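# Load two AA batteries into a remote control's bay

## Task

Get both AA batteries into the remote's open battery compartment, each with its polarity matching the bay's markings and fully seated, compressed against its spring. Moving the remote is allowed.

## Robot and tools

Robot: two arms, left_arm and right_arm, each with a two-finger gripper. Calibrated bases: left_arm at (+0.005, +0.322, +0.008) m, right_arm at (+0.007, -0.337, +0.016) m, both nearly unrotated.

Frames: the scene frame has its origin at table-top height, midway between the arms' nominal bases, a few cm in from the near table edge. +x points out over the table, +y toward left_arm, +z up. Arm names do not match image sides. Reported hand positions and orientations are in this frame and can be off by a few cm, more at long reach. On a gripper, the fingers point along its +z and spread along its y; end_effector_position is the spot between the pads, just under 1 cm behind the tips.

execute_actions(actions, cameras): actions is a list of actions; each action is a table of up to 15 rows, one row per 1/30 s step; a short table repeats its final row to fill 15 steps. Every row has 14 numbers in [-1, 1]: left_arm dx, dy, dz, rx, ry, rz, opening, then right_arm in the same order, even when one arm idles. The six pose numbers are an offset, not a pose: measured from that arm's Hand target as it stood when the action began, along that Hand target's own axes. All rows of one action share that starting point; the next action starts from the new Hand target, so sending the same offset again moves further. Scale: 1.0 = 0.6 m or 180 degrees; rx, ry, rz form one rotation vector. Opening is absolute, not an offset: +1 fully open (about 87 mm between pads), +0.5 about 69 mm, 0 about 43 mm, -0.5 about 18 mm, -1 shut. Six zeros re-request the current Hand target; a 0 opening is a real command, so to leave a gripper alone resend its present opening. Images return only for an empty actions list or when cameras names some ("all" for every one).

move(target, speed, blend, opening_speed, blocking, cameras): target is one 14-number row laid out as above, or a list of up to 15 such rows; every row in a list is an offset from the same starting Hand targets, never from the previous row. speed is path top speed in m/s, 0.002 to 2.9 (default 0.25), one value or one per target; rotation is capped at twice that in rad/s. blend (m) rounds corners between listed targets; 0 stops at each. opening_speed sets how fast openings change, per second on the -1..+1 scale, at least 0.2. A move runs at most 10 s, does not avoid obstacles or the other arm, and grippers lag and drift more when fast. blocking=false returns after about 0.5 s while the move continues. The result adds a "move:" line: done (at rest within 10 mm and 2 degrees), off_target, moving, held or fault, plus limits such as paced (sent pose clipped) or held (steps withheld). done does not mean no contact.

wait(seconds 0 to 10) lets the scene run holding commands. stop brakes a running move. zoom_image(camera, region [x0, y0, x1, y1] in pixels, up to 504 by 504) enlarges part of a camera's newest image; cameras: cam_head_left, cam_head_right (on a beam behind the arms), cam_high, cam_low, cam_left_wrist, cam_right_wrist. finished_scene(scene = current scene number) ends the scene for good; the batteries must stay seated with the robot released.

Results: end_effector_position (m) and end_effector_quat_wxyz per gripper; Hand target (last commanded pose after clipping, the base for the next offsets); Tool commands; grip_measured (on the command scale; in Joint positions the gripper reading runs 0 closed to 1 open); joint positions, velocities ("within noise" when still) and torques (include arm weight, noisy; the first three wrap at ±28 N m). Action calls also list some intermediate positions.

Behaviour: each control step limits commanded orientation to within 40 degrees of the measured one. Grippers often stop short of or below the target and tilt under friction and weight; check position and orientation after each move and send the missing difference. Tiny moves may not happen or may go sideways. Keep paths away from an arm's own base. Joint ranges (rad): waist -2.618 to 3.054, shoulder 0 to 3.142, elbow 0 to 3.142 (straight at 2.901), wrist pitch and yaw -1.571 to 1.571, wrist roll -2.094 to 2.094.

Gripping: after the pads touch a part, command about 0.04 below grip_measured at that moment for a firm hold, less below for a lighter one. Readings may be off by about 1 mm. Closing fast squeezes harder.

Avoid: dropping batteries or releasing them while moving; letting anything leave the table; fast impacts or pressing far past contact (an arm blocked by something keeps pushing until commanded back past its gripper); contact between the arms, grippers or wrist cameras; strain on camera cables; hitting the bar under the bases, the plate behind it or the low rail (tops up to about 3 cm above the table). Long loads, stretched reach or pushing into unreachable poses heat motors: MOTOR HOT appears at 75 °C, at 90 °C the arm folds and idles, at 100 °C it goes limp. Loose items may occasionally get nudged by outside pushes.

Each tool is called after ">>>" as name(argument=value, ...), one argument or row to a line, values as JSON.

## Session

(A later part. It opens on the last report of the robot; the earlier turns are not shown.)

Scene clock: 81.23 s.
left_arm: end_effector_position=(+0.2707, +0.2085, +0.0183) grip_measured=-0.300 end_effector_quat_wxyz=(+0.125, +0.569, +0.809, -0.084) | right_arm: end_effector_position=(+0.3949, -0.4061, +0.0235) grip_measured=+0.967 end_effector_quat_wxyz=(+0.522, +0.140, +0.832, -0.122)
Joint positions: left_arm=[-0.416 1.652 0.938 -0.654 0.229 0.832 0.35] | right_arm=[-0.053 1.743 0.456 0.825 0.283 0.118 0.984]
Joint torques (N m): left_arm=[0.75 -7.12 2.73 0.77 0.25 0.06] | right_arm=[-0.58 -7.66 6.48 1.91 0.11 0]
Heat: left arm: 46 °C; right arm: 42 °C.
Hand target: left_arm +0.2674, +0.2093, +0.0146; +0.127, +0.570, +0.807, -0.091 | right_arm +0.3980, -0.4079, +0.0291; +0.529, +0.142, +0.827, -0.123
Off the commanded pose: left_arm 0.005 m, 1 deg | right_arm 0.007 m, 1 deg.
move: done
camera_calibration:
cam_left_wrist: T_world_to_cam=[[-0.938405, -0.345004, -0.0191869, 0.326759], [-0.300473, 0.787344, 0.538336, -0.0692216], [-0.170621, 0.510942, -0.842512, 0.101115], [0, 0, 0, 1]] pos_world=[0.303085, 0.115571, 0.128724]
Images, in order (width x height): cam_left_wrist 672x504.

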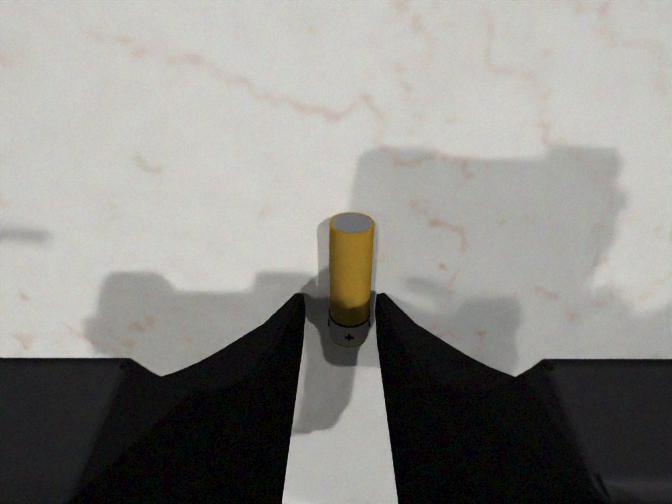

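>>> move(
  target=[0, 0, 0, 0, 0, 0, -0.66, 0, 0, 0, 0, 0, 0, 1],
  opening_speed=1.0,
)

>>> move(
  target=[0.0309, 0, -0.0951, 0, 0, 0, -0.66, 0, 0, 0, 0, 0, 0, 1],
  speed=0.12,
  cameras=["cam_left_wrist", "cam_head_left", "cam_head_right"],
)

Scene clock: 83.03 s.
left_arm: end_effector_position=(+0.2744, +0.2085, +0.0183) grip_measured=-0.585 end_effector_quat_wxyz=(+0.132, +0.569, +0.807, -0.082) | right_arm: end_effector_position=(+0.3949, -0.4061, +0.0235) grip_measured=+0.967 end_effector_quat_wxyz=(+0.522, +0.140, +0.832, -0.122)
Joint positions: left_arm=[-0.413 1.652 0.936 -0.639 0.229 0.837 0.208] | right_arm=[-0.053 1.743 0.456 0.825 0.283 0.118 0.984]
Joint torques (N m): left_arm=[0.46 -7.01 2.92 0.66 0.24 0.01] | right_arm=[-0.57 -7.65 6.49 1.91 0.11 0.01]
Heat: left arm: 46 °C; right arm: 42 °C.
Hand target: left_arm +0.2674, +0.2094, +0.0146; +0.127, +0.570, +0.807, -0.091 | right_arm +0.3980, -0.4079, +0.0291; +0.529, +0.142, +0.827, -0.123
Off the commanded pose: left_arm 0.008 m, 1 deg | right_arm 0.007 m, 1 deg.
move: done

Scene clock: 84.30 s.
left_arm: end_effector_position=(+0.2482, +0.2463, +0.0502) grip_measured=-0.585 end_effector_quat_wxyz=(+0.104, +0.567, +0.812, -0.090) | right_arm: end_effector_position=(+0.3949, -0.4061, +0.0235) grip_measured=+0.967 end_effector_quat_wxyz=(+0.522, +0.140, +0.832, -0.122)
Joint positions: left_arm=[-0.308 1.524 0.949 -0.864 0.247 0.942 0.208] | right_arm=[-0.053 1.743 0.456 0.825 0.283 0.118 0.984]
Joint torques (N m): left_arm=[0.27 -7.95 7.75 0.38 0.28 0.03] | right_arm=[-0.57 -7.65 6.49 1.91 0.11 0.01]
Heat: left arm: 46 °C; right arm: 42 °C.
Hand target: left_arm +0.2557, +0.2425, +0.0630; +0.127, +0.570, +0.807, -0.091 | right_arm +0.3980, -0.4079, +0.0291; +0.529, +0.142, +0.827, -0.123
Off the commanded pose: left_arm 0.015 m, 3 deg | right_arm 0.007 m, 1 deg.
move: off_target (left_arm)
camera_calibration:
cam_left_wrist: T_world_to_cam=[[-0.938395, -0.345211, 0.0156226, 0.317504], [-0.277543, 0.779846, 0.561079, -0.127905], [-0.205874, 0.522178, -0.827615, 0.110093], [0, 0, 0, 1]] pos_world=[0.28511, 0.151863, 0.157919]
Images, in order (width x height): cam_head_left 672x504, cam_head_right 672x504, cam_left_wrist 672x504.

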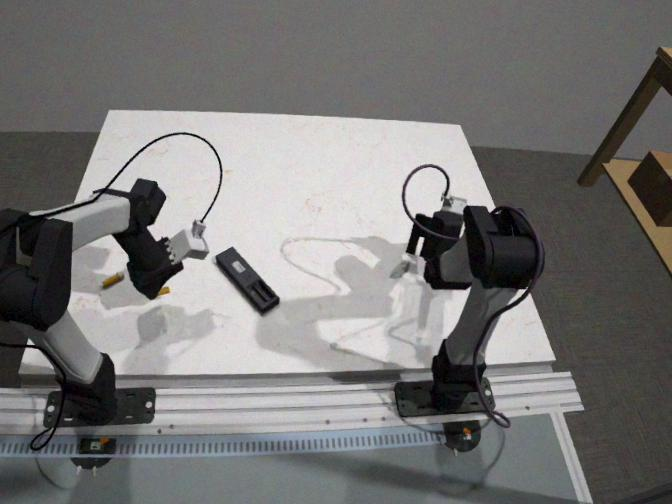

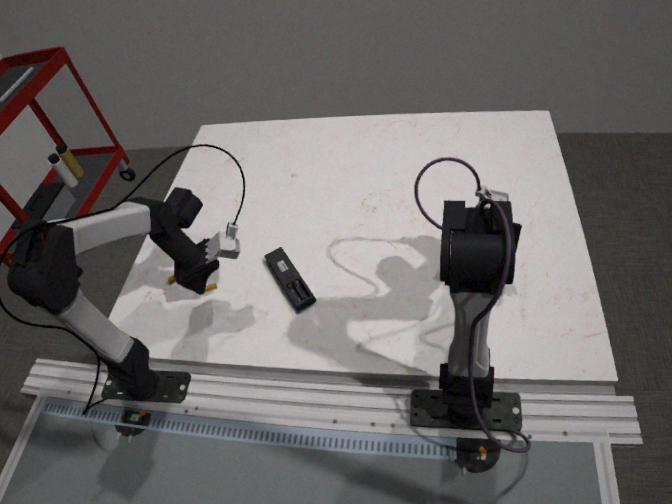

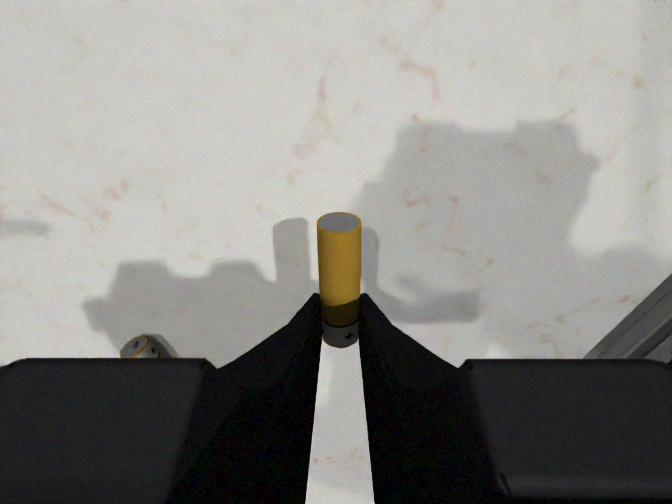

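>>> move(
  target=[
    [-0.0206, 0, -0.0635, 0, 0, 0, -0.66, 0, 0, 0, 0, 0, 0, 1],
    [-0.3282, -0.0632, 0.0680, 0.0635, 0.0862, 0.4050, -0.66, 0, 0, 0, 0, 0, 0, 1],
  ],
  blend=[0.03, 0],
  cameras=["cam_left_wrist", "cam_head_left", "cam_head_right"],
)

Scene clock: 90.10 s.
left_arm: end_effector_position=(+0.2828, +0.0430, +0.0851) grip_measured=-0.585 end_effector_quat_wxyz=(+0.006, +0.949, +0.314, -0.006) | right_arm: end_effector_position=(+0.3949, -0.4061, +0.0235) grip_measured=+0.967 end_effector_quat_wxyz=(+0.522, +0.140, +0.832, -0.122)
Joint positions: left_arm=[-0.928 2.032 1.7 -1.233 0.023 1.622 0.208] | right_arm=[-0.053 1.743 0.456 0.825 0.283 0.118 0.984]
Joint torques (N m): left_arm=[-0.2 -8.66 7.72 0.01 -0.14 0.04] | right_arm=[-0.57 -7.64 6.48 1.91 0.11 0.01]
Heat: left arm: 46 °C; right arm: 42 °C.
Hand target: left_arm +0.2869, +0.0415, +0.0852; +0.000, +0.951, +0.309, +0.000 | right_arm +0.3980, -0.4079, +0.0291; +0.529, +0.142, +0.827, -0.123
Off the commanded pose: left_arm 0.004 m, 1 deg | right_arm 0.007 m, 1 deg.
move: done; blend cut to 0.0201 m at target 1
camera_calibration:
cam_left_wrist: T_world_to_cam=[[-0.597731, 0.801424, -0.0208814, 0.136724], [0.515604, 0.40424, 0.755475, -0.203996], [0.613897, 0.440805, -0.654845, 0.00913143], [0, 0, 0, 1]] pos_world=[0.1813, -0.0311356, 0.162949]
Images, in order (width x height): cam_head_left 672x504, cam_head_right 672x504, cam_left_wrist 672x504.

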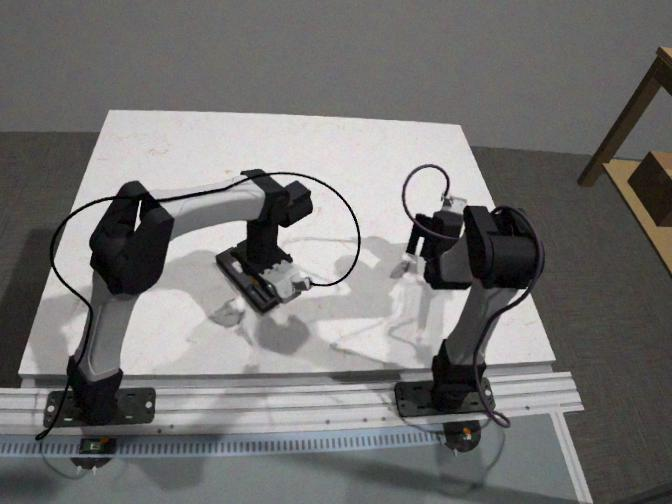

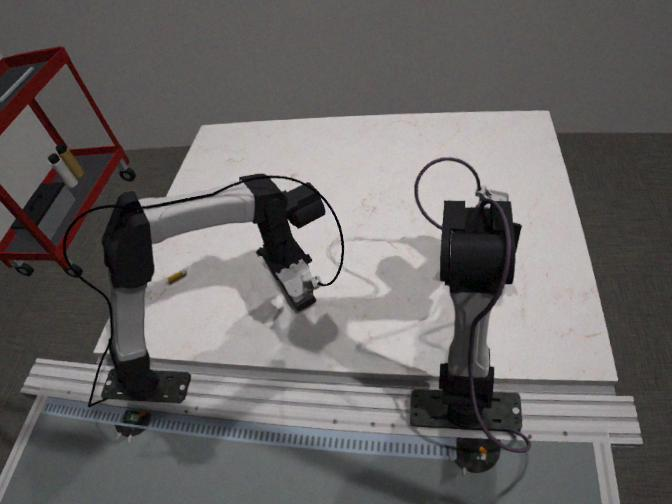

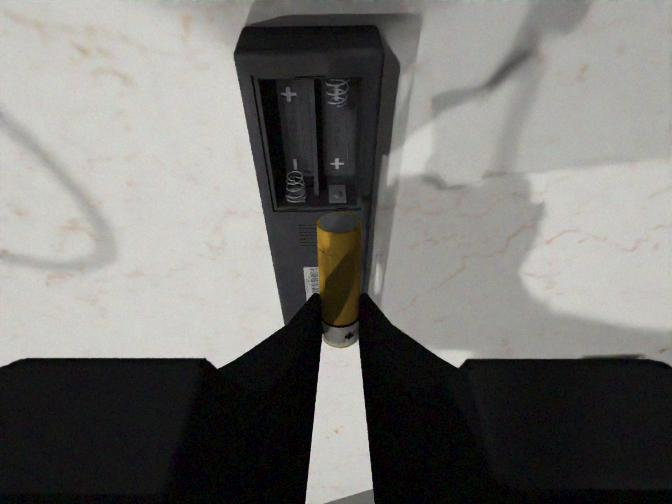

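>>> zoom_image(
  camera="cam_left_wrist",
  region=[220, 20, 420, 240],
)

Scaled by 2.291 from the camera's 672x504 image, which has a finer 960x720 frame.

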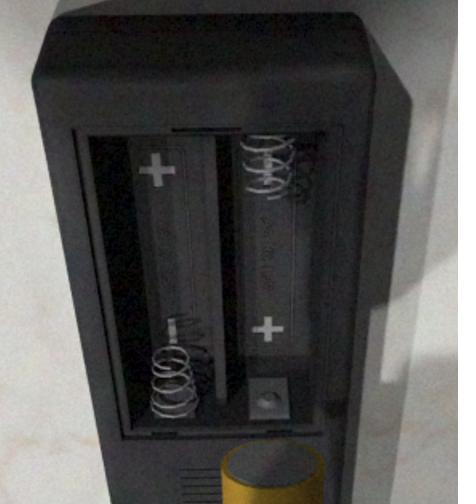

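>>> move(
  target=[-0.0142, 0.0027, 0.0583, 0, 0, 0, -0.66, 0, 0, 0, 0, 0, 0, 1],
  speed=0.1,
  cameras=["cam_left_wrist"],
)

>>> zoom_image(
  camera="cam_left_wrist",
  region=[220, 40, 460, 360],
)

Scene clock: 97.77 s.
left_arm: end_effector_position=(+0.2796, +0.0345, +0.0570) grip_measured=-0.585 end_effector_quat_wxyz=(+0.006, +0.952, +0.307, -0.005) | right_arm: end_effector_position=(+0.3949, -0.4061, +0.0235) grip_measured=+0.967 end_effector_quat_wxyz=(+0.522, +0.140, +0.832, -0.122)
Joint positions: left_arm=[-0.949 2.062 1.633 -1.134 0.022 1.615 0.208] | right_arm=[-0.053 1.743 0.456 0.825 0.283 0.118 0.984]
Joint torques (N m): left_arm=[-0.21 -9.1 4.72 0.26 -0.1 -0.1] | right_arm=[-0.57 -7.65 6.48 1.91 0.11 0.01]
Heat: left arm: 46 °C; right arm: 42 °C.
Hand target: left_arm +0.2809, +0.0352, +0.0502; +0.000, +0.951, +0.309, +0.000 | right_arm +0.3980, -0.4079, +0.0291; +0.529, +0.142, +0.827, -0.123
Off the commanded pose: left_arm 0.007 m, 1 deg | right_arm 0.007 m, 1 deg.
move: done
camera_calibration:
cam_left_wrist: T_world_to_cam=[[-0.586316, 0.809781, -0.0221098, 0.137667], [0.520467, 0.397474, 0.75573, -0.178757], [0.620764, 0.431589, -0.65451, -0.00517715], [0, 0, 0, 1]] pos_world=[0.176968, -0.0381946, 0.134747]
Images, in order (width x height): cam_left_wrist 672x504.

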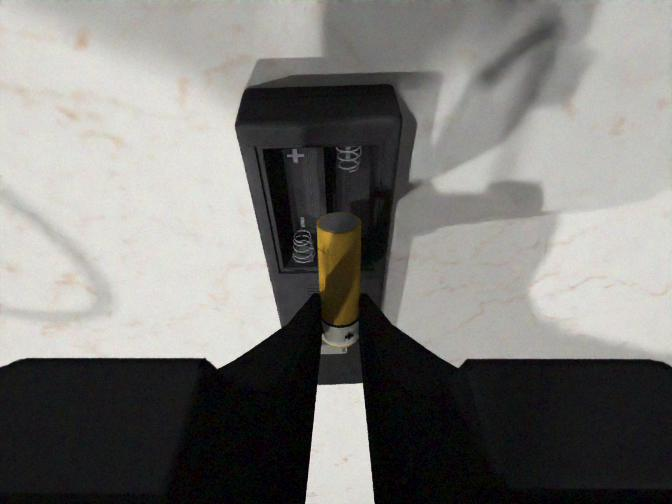

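Scaled by 1.575 from the camera's 672x504 image, which has a finer 960x720 frame.

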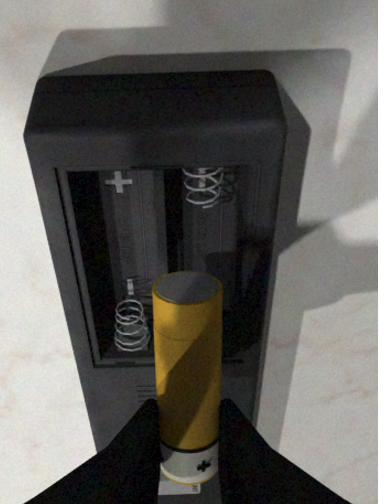

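>>> move(
  target=[0, -0.0070, 0, 0, 0, -0.0067, -0.66, 0, 0, 0, 0, 0, 0, 1],
  speed=0.1,
  cameras=["cam_left_wrist"],
)

>>> zoom_image(
  camera="cam_left_wrist",
  region=[220, 40, 460, 360],
)

Scene clock: 101.17 s.
left_arm: end_effector_position=(+0.2772, +0.0377, +0.0529) grip_measured=-0.585 end_effector_quat_wxyz=(+0.002, +0.948, +0.317, -0.007) | right_arm: end_effector_position=(+0.3949, -0.4061, +0.0235) grip_measured=+0.967 end_effector_quat_wxyz=(+0.522, +0.140, +0.832, -0.122)
Joint positions: left_arm=[-0.949 2.062 1.617 -1.127 0.022 1.595 0.208] | right_arm=[-0.053 1.743 0.456 0.825 0.283 0.118 0.984]
Joint torques (N m): left_arm=[-0.2 -10.11 4.33 0.3 -0.17 -0.12] | right_arm=[-0.57 -7.64 6.48 1.91 0.11 0.01]
Heat: left arm: 47 °C; right arm: 42 °C.
Hand target: left_arm +0.2785, +0.0385, +0.0502; +0.000, +0.948, +0.319, +0.000 | right_arm +0.3980, -0.4079, +0.0291; +0.529, +0.142, +0.827, -0.123
Off the commanded pose: left_arm 0.003 m, 1 deg | right_arm 0.007 m, 1 deg.
move: done
camera_calibration:
cam_left_wrist: T_world_to_cam=[[-0.602727, 0.797852, -0.0123537, 0.138043], [0.516943, 0.402218, 0.755639, -0.174901], [0.607857, 0.449058, -0.654871, -0.0047642], [0, 0, 0, 1]] pos_world=[0.176512, -0.0376502, 0.130747]
Images, in order (width x height): cam_left_wrist 672x504.

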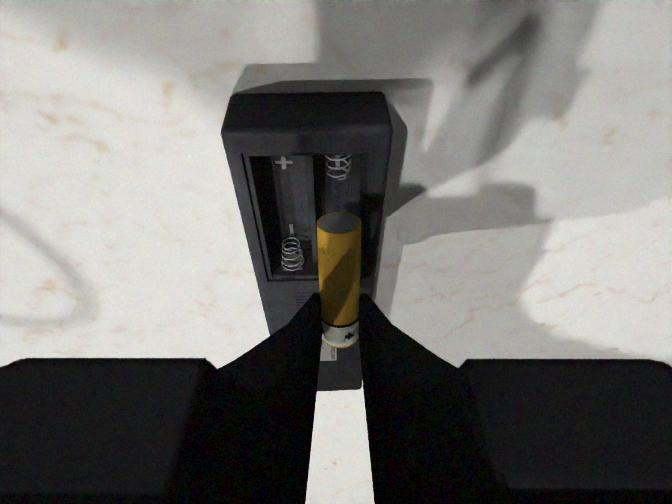

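Scaled by 1.575 from the camera's 672x504 image, which has a finer 960x720 frame.

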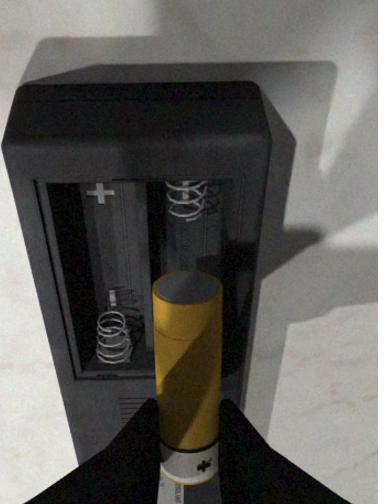

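>>> move(
  target=[0, 0, 0.0187, 0, 0, 0, -0.66, 0, 0, 0, 0, 0, 0, 1],
  speed=0.06,
  cameras=["cam_left_wrist"],
)

>>> zoom_image(
  camera="cam_left_wrist",
  region=[220, 100, 460, 360],
)

Scene clock: 103.03 s.
left_arm: end_effector_position=(+0.2776, +0.0372, +0.0454) grip_measured=-0.585 end_effector_quat_wxyz=(+0.006, +0.948, +0.317, -0.005) | right_arm: end_effector_position=(+0.3949, -0.4061, +0.0235) grip_measured=+0.967 end_effector_quat_wxyz=(+0.522, +0.140, +0.832, -0.122)
Joint positions: left_arm=[-0.949 2.062 1.586 -1.087 0.022 1.594 0.208] | right_arm=[-0.053 1.743 0.456 0.825 0.283 0.118 0.984]
Joint torques (N m): left_arm=[-0.59 -9.09 4.1 0.26 -0.13 -0.15] | right_arm=[-0.57 -7.64 6.48 1.91 0.11 0.01]
Heat: left arm: 48 °C; right arm: 42 °C.
Hand target: left_arm +0.2785, +0.0386, +0.0390; +0.000, +0.948, +0.319, +0.000 | right_arm +0.3980, -0.4079, +0.0291; +0.529, +0.142, +0.827, -0.123
Off the commanded pose: left_arm 0.007 m, 1 deg | right_arm 0.007 m, 1 deg.
move: done
camera_calibration:
cam_left_wrist: T_world_to_cam=[[-0.603138, 0.797338, -0.0218194, 0.139097], [0.512251, 0.408165, 0.755645, -0.168223], [0.611411, 0.444582, -0.654618, -0.0105471], [0, 0, 0, 1]] pos_world=[0.176516, -0.0375554, 0.123248]
Images, in order (width x height): cam_left_wrist 672x504.

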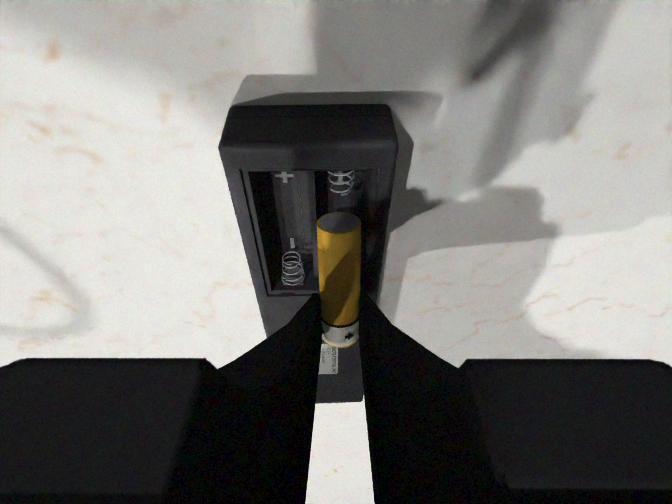

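Scaled by 1.938 from the camera's 672x504 image, which has a finer 960x720 frame.

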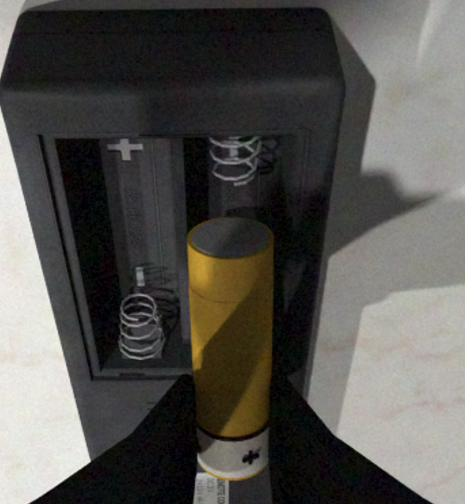

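>>> move(
  target=[0, 0, 0.0083, 0, 0, 0, -0.66, 0, 0, 0, 0, 0, 0, 1],
  speed=0.05,
  cameras=["cam_left_wrist"],
)

>>> zoom_image(
  camera="cam_left_wrist",
  region=[220, 100, 460, 360],
)

Scene clock: 104.60 s.
left_arm: end_effector_position=(+0.2779, +0.0370, +0.0422) grip_measured=-0.585 end_effector_quat_wxyz=(+0.008, +0.948, +0.317, -0.005) | right_arm: end_effector_position=(+0.3949, -0.4061, +0.0235) grip_measured=+0.967 end_effector_quat_wxyz=(+0.522, +0.140, +0.832, -0.122)
Joint positions: left_arm=[-0.949 2.062 1.573 -1.07 0.022 1.594 0.208] | right_arm=[-0.053 1.743 0.456 0.825 0.283 0.118 0.984]
Joint torques (N m): left_arm=[-0.39 -8.94 4.22 0.3 -0.14 -0.13] | right_arm=[-0.58 -7.65 6.48 1.91 0.11 0.01]
Heat: left arm: 48 °C; right arm: 42 °C.
Hand target: left_arm +0.2784, +0.0386, +0.0340; +0.000, +0.948, +0.319, +0.000 | right_arm +0.3980, -0.4079, +0.0291; +0.529, +0.142, +0.827, -0.123
Off the commanded pose: left_arm 0.008 m, 1 deg | right_arm 0.007 m, 1 deg.
move: done
camera_calibration:
cam_left_wrist: T_world_to_cam=[[-0.603069, 0.797253, -0.0263698, 0.139621], [0.510137, 0.410877, 0.755605, -0.165377], [0.613243, 0.44223, -0.654496, -0.0131294], [0, 0, 0, 1]] pos_world=[0.176617, -0.0375571, 0.120048]
Images, in order (width x height): cam_left_wrist 672x504.

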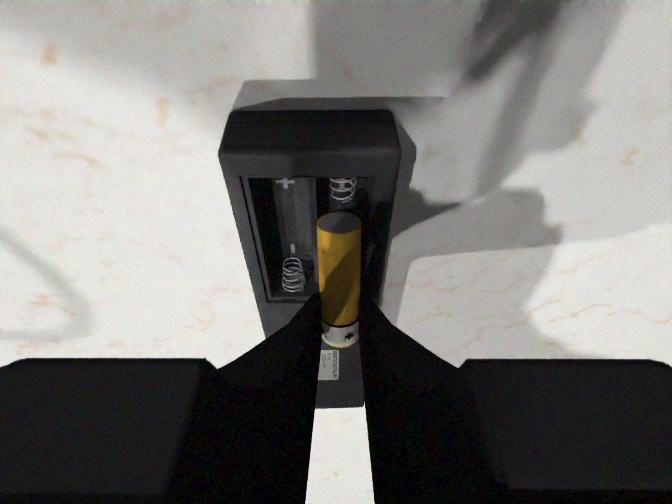

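Scaled by 1.938 from the camera's 672x504 image, which has a finer 960x720 frame.

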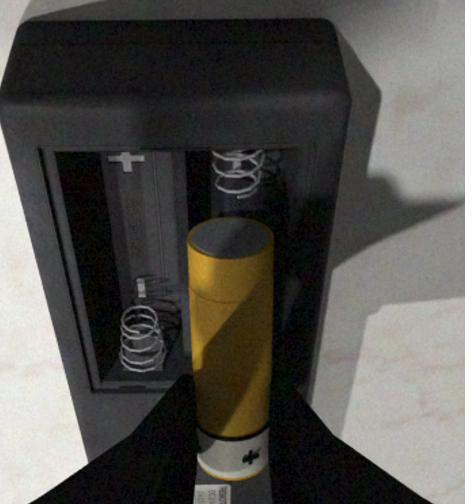

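>>> move(
  target=[0, 0, 0.0067, 0, 0, 0, -0.66, 0, 0, 0, 0, 0, 0, 1],
  speed=0.04,
  cameras=["cam_left_wrist"],
)

>>> zoom_image(
  camera="cam_left_wrist",
  region=[220, 100, 460, 360],
)

Scene clock: 105.67 s.
left_arm: end_effector_position=(+0.2783, +0.0365, +0.0411) grip_measured=-0.585 end_effector_quat_wxyz=(+0.010, +0.948, +0.317, -0.004) | right_arm: end_effector_position=(+0.3949, -0.4061, +0.0235) grip_measured=+0.967 end_effector_quat_wxyz=(+0.522, +0.140, +0.832, -0.122)
Joint positions: left_arm=[-0.949 2.062 1.569 -1.061 0.022 1.593 0.208] | right_arm=[-0.053 1.743 0.456 0.825 0.283 0.118 0.984]
Joint torques (N m): left_arm=[-0.35 -8.29 3.62 0.37 -0.14 -0.14] | right_arm=[-0.55 -7.65 6.48 1.91 0.11 0.01]
Heat: left arm: 48 °C; right arm: 42 °C.
Hand target: left_arm +0.2785, +0.0386, +0.0300; +0.000, +0.948, +0.319, +0.000 | right_arm +0.3980, -0.4079, +0.0291; +0.529, +0.142, +0.827, -0.123
Off the commanded pose: left_arm 0.011 m, 1 deg | right_arm 0.007 m, 1 deg.
move: off_target (left_arm)
camera_calibration:
cam_left_wrist: T_world_to_cam=[[-0.603606, 0.796711, -0.0301908, 0.140542], [0.507783, 0.41335, 0.755842, -0.164017], [0.614667, 0.440901, -0.654057, -0.0143216], [0, 0, 0, 1]] pos_world=[0.17692, -0.0378605, 0.118847]
Images, in order (width x height): cam_left_wrist 672x504.

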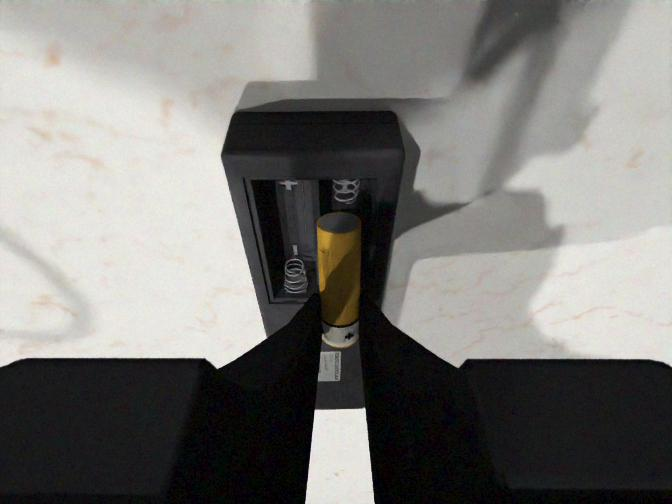

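Scaled by 1.938 from the camera's 672x504 image, which has a finer 960x720 frame.

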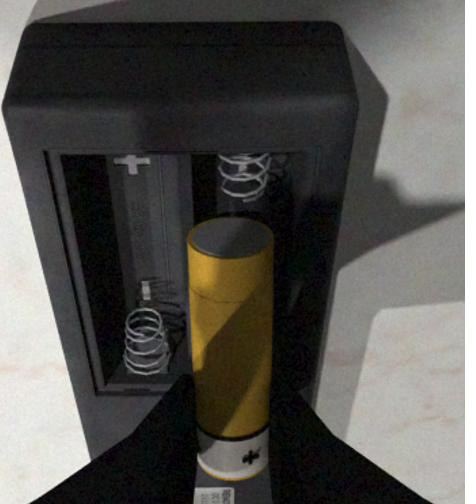

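>>> move(
  target=[0, 0, -0.004, 0, 0, 0, -0.40, 0, 0, 0, 0, 0, 0, 1],
  opening_speed=0.5,
  cameras=["cam_left_wrist"],
)

>>> zoom_image(
  camera="cam_left_wrist",
  region=[220, 100, 460, 360],
)

Scene clock: 107.63 s.
left_arm: end_effector_position=(+0.2790, +0.0371, +0.0413) grip_measured=-0.400 end_effector_quat_wxyz=(+0.009, +0.948, +0.318, -0.002) | right_arm: end_effector_position=(+0.3949, -0.4061, +0.0235) grip_measured=+0.967 end_effector_quat_wxyz=(+0.522, +0.140, +0.832, -0.122)
Joint positions: left_arm=[-0.949 2.062 1.569 -1.061 0.017 1.593 0.3] | right_arm=[-0.053 1.743 0.456 0.825 0.283 0.118 0.984]
Joint torques (N m): left_arm=[-0.35 -8.79 4.59 0.3 -0.08 -0.15] | right_arm=[-0.55 -7.64 6.46 1.91 0.11 0.01]
Heat: left arm: 48 °C; right arm: 42 °C.
Hand target: left_arm +0.2785, +0.0386, +0.0324; +0.000, +0.948, +0.319, +0.000 | right_arm +0.3980, -0.4079, +0.0291; +0.529, +0.142, +0.827, -0.123
Off the commanded pose: left_arm 0.009 m, 1 deg | right_arm 0.007 m, 1 deg.
move: done
camera_calibration:
cam_left_wrist: T_world_to_cam=[[-0.604113, 0.796329, -0.0301245, 0.140625], [0.504772, 0.411636, 0.758789, -0.163894], [0.616646, 0.443189, -0.650639, -0.0154728], [0, 0, 0, 1]] pos_world=[0.177224, -0.0376615, 0.11853]
Images, in order (width x height): cam_left_wrist 672x504.

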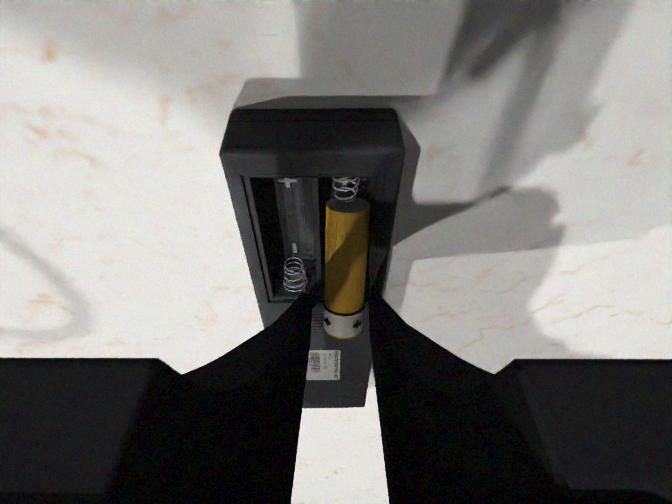

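Scaled by 1.938 from the camera's 672x504 image, which has a finer 960x720 frame.

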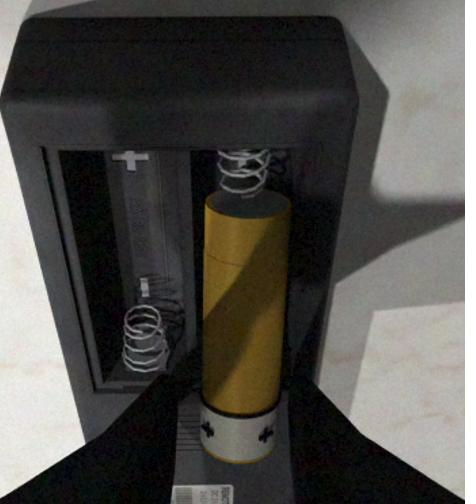

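>>> move(
  target=[-0.003, -0.002, -0.0293, 0, 0, 0, -0.40, 0, 0, 0, 0, 0, 0, 1],
  speed=0.05,
)

Scene clock: 111.50 s.
left_arm: end_effector_position=(+0.2740, +0.0420, +0.0424) grip_measured=-0.400 end_effector_quat_wxyz=(-0.004, +0.948, +0.318, -0.006) | right_arm: end_effector_position=(+0.3949, -0.4061, +0.0235) grip_measured=+0.967 end_effector_quat_wxyz=(+0.522, +0.140, +0.832, -0.122)
Joint positions: left_arm=[-0.951 2.062 1.573 -1.095 0.017 1.59 0.3] | right_arm=[-0.053 1.743 0.456 0.825 0.283 0.118 0.984]
Joint torques (N m): left_arm=[-0.54 -10.44 7.5 -0.08 -0.1 -0.13] | right_arm=[-0.55 -7.65 6.48 1.9 0.11 0.01]
Heat: left arm: 49 °C; right arm: 42 °C.
Hand target: left_arm +0.2763, +0.0384, +0.0500; +0.000, +0.948, +0.319, +0.000 | right_arm +0.3980, -0.4079, +0.0291; +0.529, +0.142, +0.827, -0.123
Off the commanded pose: left_arm 0.009 m, 1 deg | right_arm 0.007 m, 1 deg.
move: done

>>> wait(
  seconds=0,
  cameras=["cam_left_wrist"],
)

Scene clock: 112.00 s.
left_arm: end_effector_position=(+0.2739, +0.0421, +0.0424) grip_measured=-0.400 end_effector_quat_wxyz=(-0.005, +0.948, +0.318, -0.007) | right_arm: end_effector_position=(+0.3949, -0.4061, +0.0235) grip_measured=+0.967 end_effector_quat_wxyz=(+0.522, +0.140, +0.832, -0.122)
Joint positions: left_arm=[-0.951 2.062 1.573 -1.095 0.017 1.59 0.3] | right_arm=[-0.053 1.743 0.456 0.825 0.283 0.118 0.984]
Joint torques (N m): left_arm=[-0.4 -10.58 7.36 -0.09 -0.09 -0.14] | right_arm=[-0.55 -7.65 6.46 1.91 0.11 0.01]
Heat: left arm: 49 °C; right arm: 42 °C.
Hand target: left_arm +0.2763, +0.0385, +0.0500; +0.000, +0.948, +0.319, +0.000 | right_arm +0.3980, -0.4079, +0.0291; +0.529, +0.142, +0.827, -0.123
Tool commands: left_gripper/opening=-0.4 right_gripper/opening=+1.0
Off the commanded pose: left_arm 0.009 m, 1 deg | right_arm 0.007 m, 1 deg.
camera_calibration:
cam_left_wrist: T_world_to_cam=[[-0.604947, 0.796265, -0.000700234, 0.132546], [0.518108, 0.39429, 0.759012, -0.167166], [0.604651, 0.4588, -0.651076, -0.0112848], [0, 0, 0, 1]] pos_world=[0.173617, -0.0344525, 0.119627]
Images, in order (width x height): cam_left_wrist 672x504.

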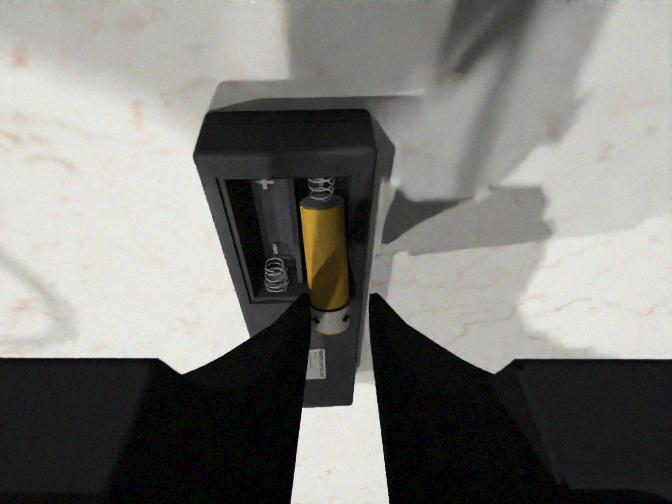

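>>> move(
  target=[0, 0.004, -0.0667, 0, 0, 0, -0.40, 0, 0, 0, 0, 0, 0, 1],
  speed=0.1,
  cameras=["cam_left_wrist"],
)

>>> zoom_image(
  camera="cam_left_wrist",
  region=[190, 40, 430, 300],
)

Scene clock: 115.30 s.
left_arm: end_effector_position=(+0.2753, +0.0399, +0.0773) grip_measured=-0.400 end_effector_quat_wxyz=(-0.011, +0.948, +0.318, -0.009) | right_arm: end_effector_position=(+0.3949, -0.4061, +0.0235) grip_measured=+0.967 end_effector_quat_wxyz=(+0.522, +0.140, +0.832, -0.122)
Joint positions: left_arm=[-0.951 2.062 1.714 -1.25 0.017 1.59 0.3] | right_arm=[-0.053 1.743 0.456 0.825 0.283 0.118 0.984]
Joint torques (N m): left_arm=[-0.5 -11.9 7.31 -0.07 -0.16 -0.15] | right_arm=[-0.55 -7.66 6.48 1.91 0.11 0.01]
Heat: left arm: 51 °C; right arm: 42 °C.
Hand target: left_arm +0.2777, +0.0365, +0.0900; +0.000, +0.948, +0.319, +0.000 | right_arm +0.3980, -0.4079, +0.0291; +0.529, +0.142, +0.827, -0.123
Off the commanded pose: left_arm 0.013 m, 2 deg | right_arm 0.007 m, 1 deg.
move: off_target (left_arm)
camera_calibration:
cam_left_wrist: T_world_to_cam=[[-0.604945, 0.796146, 0.0138848, 0.134184], [0.524893, 0.385602, 0.758814, -0.195022], [0.598773, 0.466329, -0.651159, 0.0129049], [0, 0, 0, 1]] pos_world=[0.175813, -0.0376472, 0.154526]
Images, in order (width x height): cam_left_wrist 672x504.

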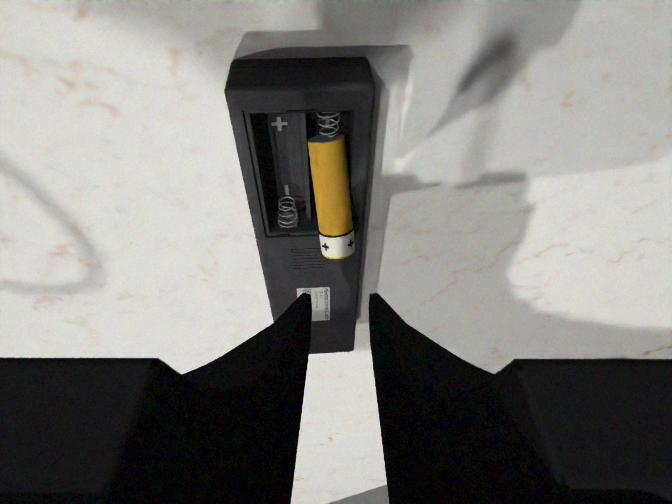

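Scaled by 1.938 from the camera's 672x504 image, which has a finer 960x720 frame.

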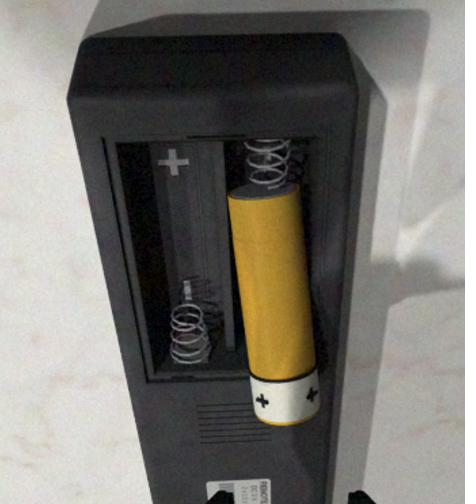

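>>> wait(
  seconds=0,
  cameras=["cam_head_left", "cam_head_right", "cam_high"],
)

>>> zoom_image(
  camera="cam_head_right",
  region=[200, 150, 380, 340],
)

>>> zoom_image(
  camera="cam_high",
  region=[200, 130, 400, 300],
)

Scene clock: 119.23 s.
left_arm: end_effector_position=(+0.2753, +0.0399, +0.0773) grip_measured=-0.400 end_effector_quat_wxyz=(-0.012, +0.948, +0.318, -0.009) | right_arm: end_effector_position=(+0.3949, -0.4061, +0.0235) grip_measured=+0.967 end_effector_quat_wxyz=(+0.522, +0.140, +0.832, -0.122)
Joint positions: left_arm=[-0.951 2.062 1.714 -1.251 0.017 1.59 0.3] | right_arm=[-0.053 1.743 0.456 0.825 0.283 0.118 0.984]
Joint torques (N m): left_arm=[-0.43 -11.93 7.28 -0.07 -0.08 -0.05] | right_arm=[-0.57 -7.65 6.46 1.91 0.11 0.01]
Heat: left arm: 52 °C; right arm: 42 °C.
Hand target: left_arm +0.2777, +0.0365, +0.0900; +0.000, +0.948, +0.319, +0.000 | right_arm +0.3980, -0.4079, +0.0291; +0.529, +0.142, +0.827, -0.123
Tool commands: left_gripper/opening=-0.4 right_gripper/opening=+1.0
Off the commanded pose: left_arm 0.013 m, 2 deg | right_arm 0.007 m, 1 deg.
Images, in order (width x height): cam_head_left 672x504, cam_head_right 672x504, cam_high 672x504.

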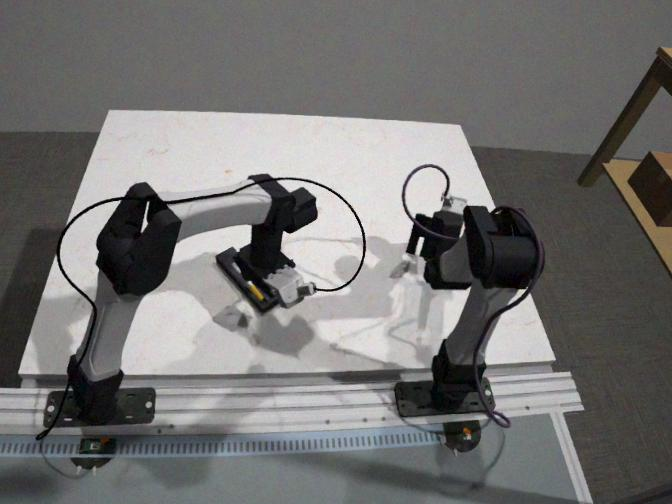

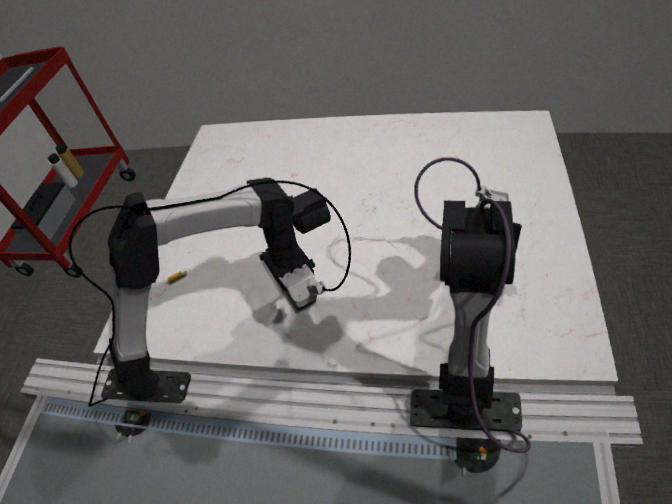

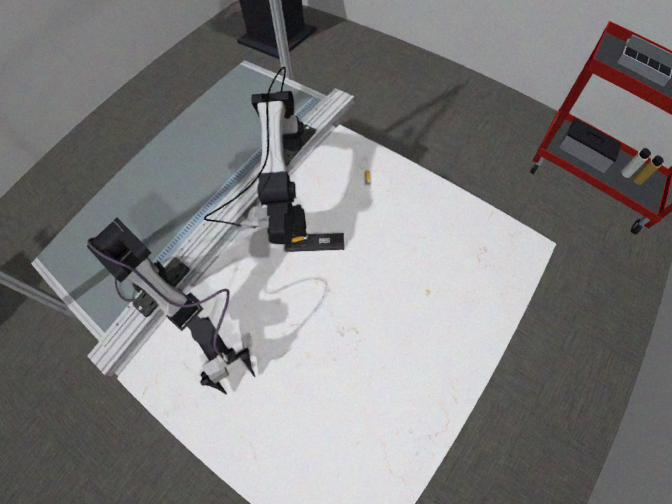

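Scaled by 2.653 from the camera's 672x504 image, which has a finer 960x720 frame.

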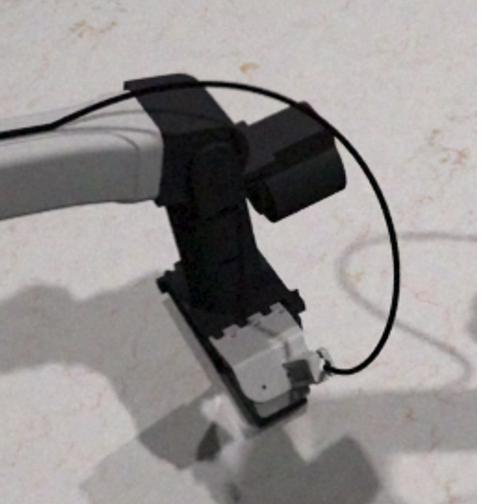

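Scaled by 2.520 from the camera's 672x504 image, which has a finer 960x720 frame.

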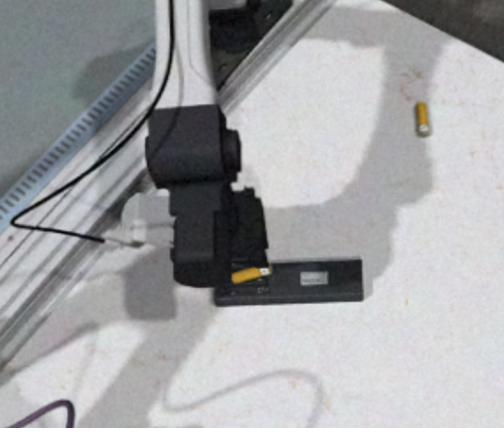

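>>> move(
  target=[
    [0, 0, 0, 0, 0, 0, -0.40, -0.166, 0.1578, -0.1432, -0.2216, 0.0152, -0.134, -1],
    [0, 0, 0, 0, 0, 0, -0.40, 0.0112, 0.7100, -0.4057, -0.5539, 0.0379, -0.3349, -1],
  ],
  blend=[0.05, 0],
  speed=0.25,
  cameras=["cam_right_wrist", "cam_high", "cam_left_wrist"],
)

Scene clock: 124.67 s.
left_arm: end_effector_position=(+0.2753, +0.0399, +0.0773) grip_measured=-0.400 end_effector_quat_wxyz=(-0.012, +0.948, +0.318, -0.009) | right_arm: end_effector_position=(+0.3671, -0.0921, +0.1179) grip_measured=-1.000 end_effector_quat_wxyz=(+0.393, -0.481, +0.757, +0.205)
Joint positions: left_arm=[-0.951 2.062 1.714 -1.251 0.017 1.59 0.3] | right_arm=[0.448 1.617 1.061 -0.157 -0.491 -0.461 0]
Joint torques (N m): left_arm=[-0.35 -11.75 7.5 -0.05 -0.15 -0.15] | right_arm=[-0.99 -8.62 7.95 1.68 -0.23 0.02]
Heat: left arm: 55 °C; right arm: 42 °C.
Hand target: left_arm +0.2778, +0.0365, +0.0900; +0.000, +0.948, +0.319, +0.000 | right_arm +0.3687, -0.0953, +0.1194; +0.396, -0.477, +0.758, +0.202 (not the last commanded pose)
Off the commanded pose: left_arm 0.013 m, 2 deg | right_arm 0.169 m, 32 deg.
move: held (right_arm; a check stopped the path), off_target (left_arm); path passed 1 of 2 targets; limits=held
pose unreachable (right arm): on one or more control steps of this call, first in action 0 (counted from 0), this arm could not follow its commanded pose, so it was not sent that pose on those steps. It may still have moved: this result reports where it is.
cause: moving toward the commanded pose would bring a part of the arm too close to another arm (this arm's gripper housing and the left arm's wrist (the part past joint 4), 17 mm apart when this arm was first held).
camera_calibration:
cam_left_wrist: T_world_to_cam=[[-0.604995, 0.796102, 0.0142348, 0.133997], [0.525043, 0.385437, 0.758794, -0.195038], [0.59859, 0.466541, -0.651175, 0.0129607], [0, 0, 0, 1]] pos_world=[0.175713, -0.0375473, 0.154526]
cam_right_wrist: T_world_to_cam=[[0.883556, -0.461461, 0.0798942, -0.379049], [-0.460641, -0.887096, -0.029512, 0.112123], [0.0844924, -0.0107271, -0.996366, 0.229487], [0, 0, 0, 1]] pos_world=[0.367169, -0.0729909, 0.262246]
Images, in order (width x height): cam_high 672x504, cam_left_wrist 672x504, cam_right_wrist 672x504.

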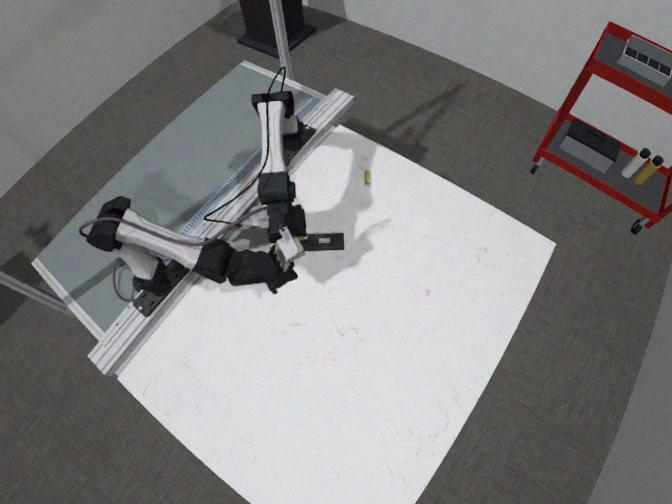

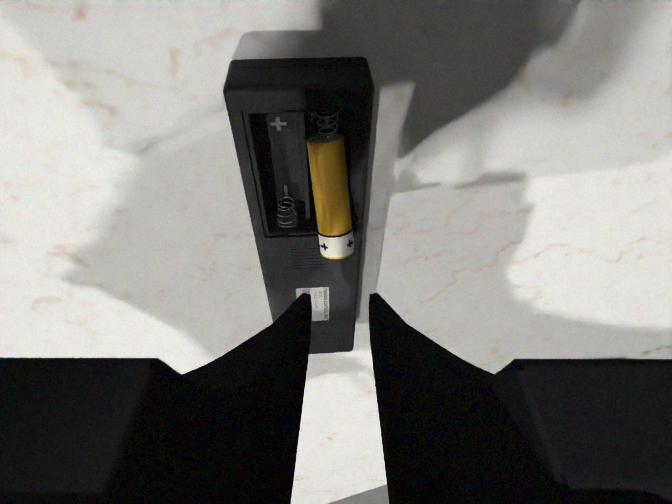

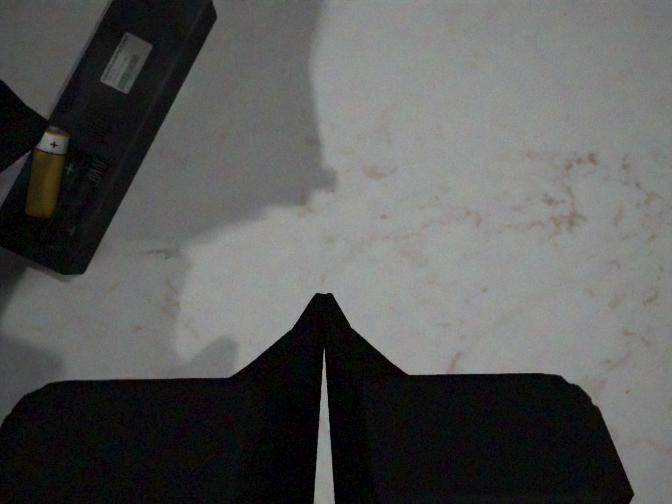

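>>> move(
  target=[
    [0, 0, 0, 0, 0, 0, -0.40, 0.0533, -0.1418, 0.0553, -0.2476, -0.0740, -0.1247, -1],
    [0, 0, 0, 0, 0, 0, -0.40, -0.087, 0.1732, 0.2575, -0.2476, -0.0740, -0.1247, -1],
  ],
  blend=[0.03, 0],
  speed=0.15,
  cameras=["cam_right_wrist", "cam_high", "cam_head_left"],
)

Scene clock: 133.23 s.
left_arm: end_effector_position=(+0.2753, +0.0399, +0.0773) grip_measured=-0.400 end_effector_quat_wxyz=(-0.012, +0.948, +0.318, -0.009) | right_arm: end_effector_position=(+0.3398, +0.0711, +0.0350) grip_measured=-1.000 end_effector_quat_wxyz=(-0.245, +0.707, -0.467, -0.472)
Joint positions: left_arm=[-0.951 2.062 1.714 -1.251 0.017 1.59 0.3] | right_arm=[0.622 2.479 2.013 -0.852 -1.135 -1.217 0]
Joint torques (N m): left_arm=[-0.42 -11.7 7.45 -0.05 -0.05 -0.13] | right_arm=[-0.95 -14.68 7.76 0.67 -0.68 -0.06]
Heat: left arm: 57 °C; right arm: 42 °C.
Hand target: left_arm +0.2778, +0.0365, +0.0900; +0.000, +0.948, +0.319, +0.000 | right_arm +0.3426, +0.0686, +0.0357; -0.247, +0.706, -0.468, -0.472 (not the last commanded pose)
Off the commanded pose: left_arm 0.013 m, 2 deg | right_arm 0.033 m, 7 deg.
move: held (right_arm; a check stopped the path), off_target (left_arm); limits=held
pose unreachable (right arm): on one or more control steps of this call, first in action 0 (counted from 0), this arm could not follow its commanded pose, so it was not sent that pose on those steps. It may still have moved: this result reports where it is.
cause: moving toward the commanded pose would bring a part of the arm too close to another arm (this arm's forearm (the part past joint 3) and the left arm's wrist (the part past joint 4), 17 mm apart when this arm was first held).
camera_calibration:
cam_right_wrist: T_world_to_cam=[[0.896476, 0.434876, -0.0849353, -0.335391], [0.40731, -0.884263, -0.228422, -0.0463527], [-0.17444, 0.17018, -0.96985, 0.22512], [0, 0, 0, 1]] pos_world=[0.35882, 0.0665545, 0.179258]
Images, in order (width x height): cam_head_left 672x504, cam_high 672x504, cam_right_wrist 672x504.

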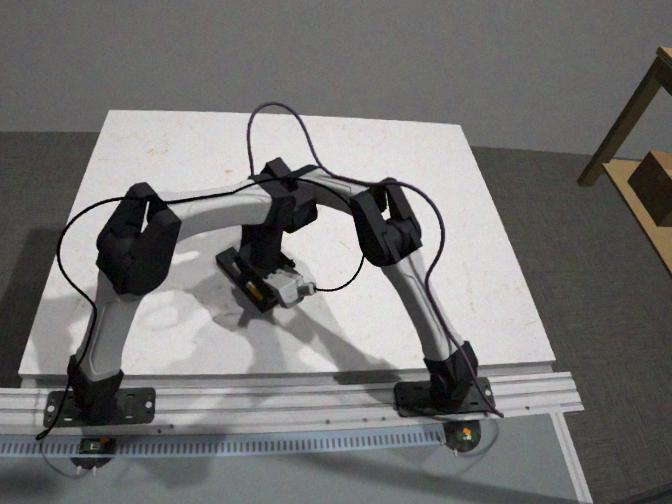

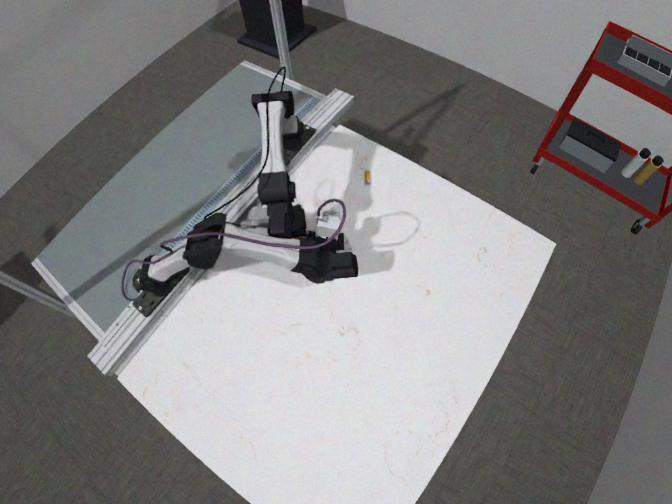

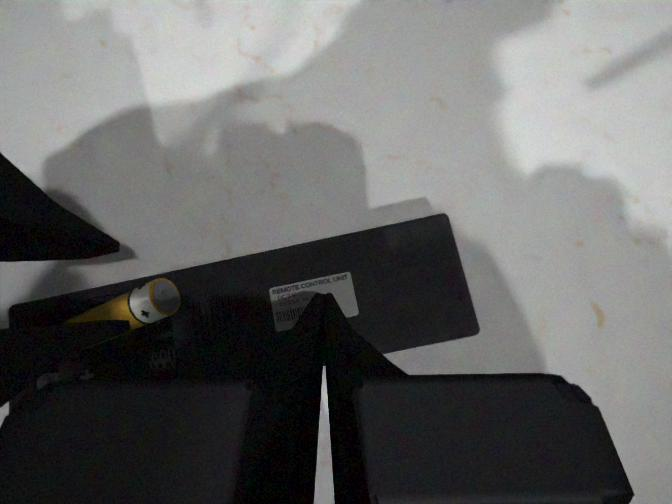

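>>> move(
  target=[
    [0, 0, 0, 0, 0, 0, -0.40, 0.0812, -0.0052, -0.3788, 0, 0, 0, -1],
    [0, 0, 0, 0, 0, 0, -0.40, 0.1905, 0.2435, -0.6677, 0.7030, -0.0193, 0.3039, -1],
  ],
  blend=[0.04, 0],
  speed=0.25,
)

Scene clock: 142.73 s.
left_arm: end_effector_position=(+0.2753, +0.0399, +0.0773) grip_measured=-0.400 end_effector_quat_wxyz=(-0.012, +0.948, +0.318, -0.009) | right_arm: end_effector_position=(+0.3944, -0.3611, +0.1079) grip_measured=-1.000 end_effector_quat_wxyz=(+0.515, +0.131, +0.838, -0.124)
Joint positions: left_arm=[-0.951 2.062 1.714 -1.251 0.017 1.59 0.3] | right_arm=[0.107 1.404 0.633 0.266 0.418 0.182 0]
Joint torques (N m): left_arm=[-0.53 -11.84 7.53 -0.05 -0.1 -0.11] | right_arm=[0.1 -6.65 9.83 1.85 0.3 0.14]
Heat: left arm: 60 °C; right arm: 45 °C.
Hand target: left_arm +0.2778, +0.0365, +0.0900; +0.000, +0.948, +0.319, +0.000 | right_arm +0.3996, -0.3609, +0.1202; +0.529, +0.142, +0.827, -0.123
Off the commanded pose: left_arm 0.013 m, 2 deg | right_arm 0.013 m, 2 deg.
move: off_target (left_arm, right_arm)


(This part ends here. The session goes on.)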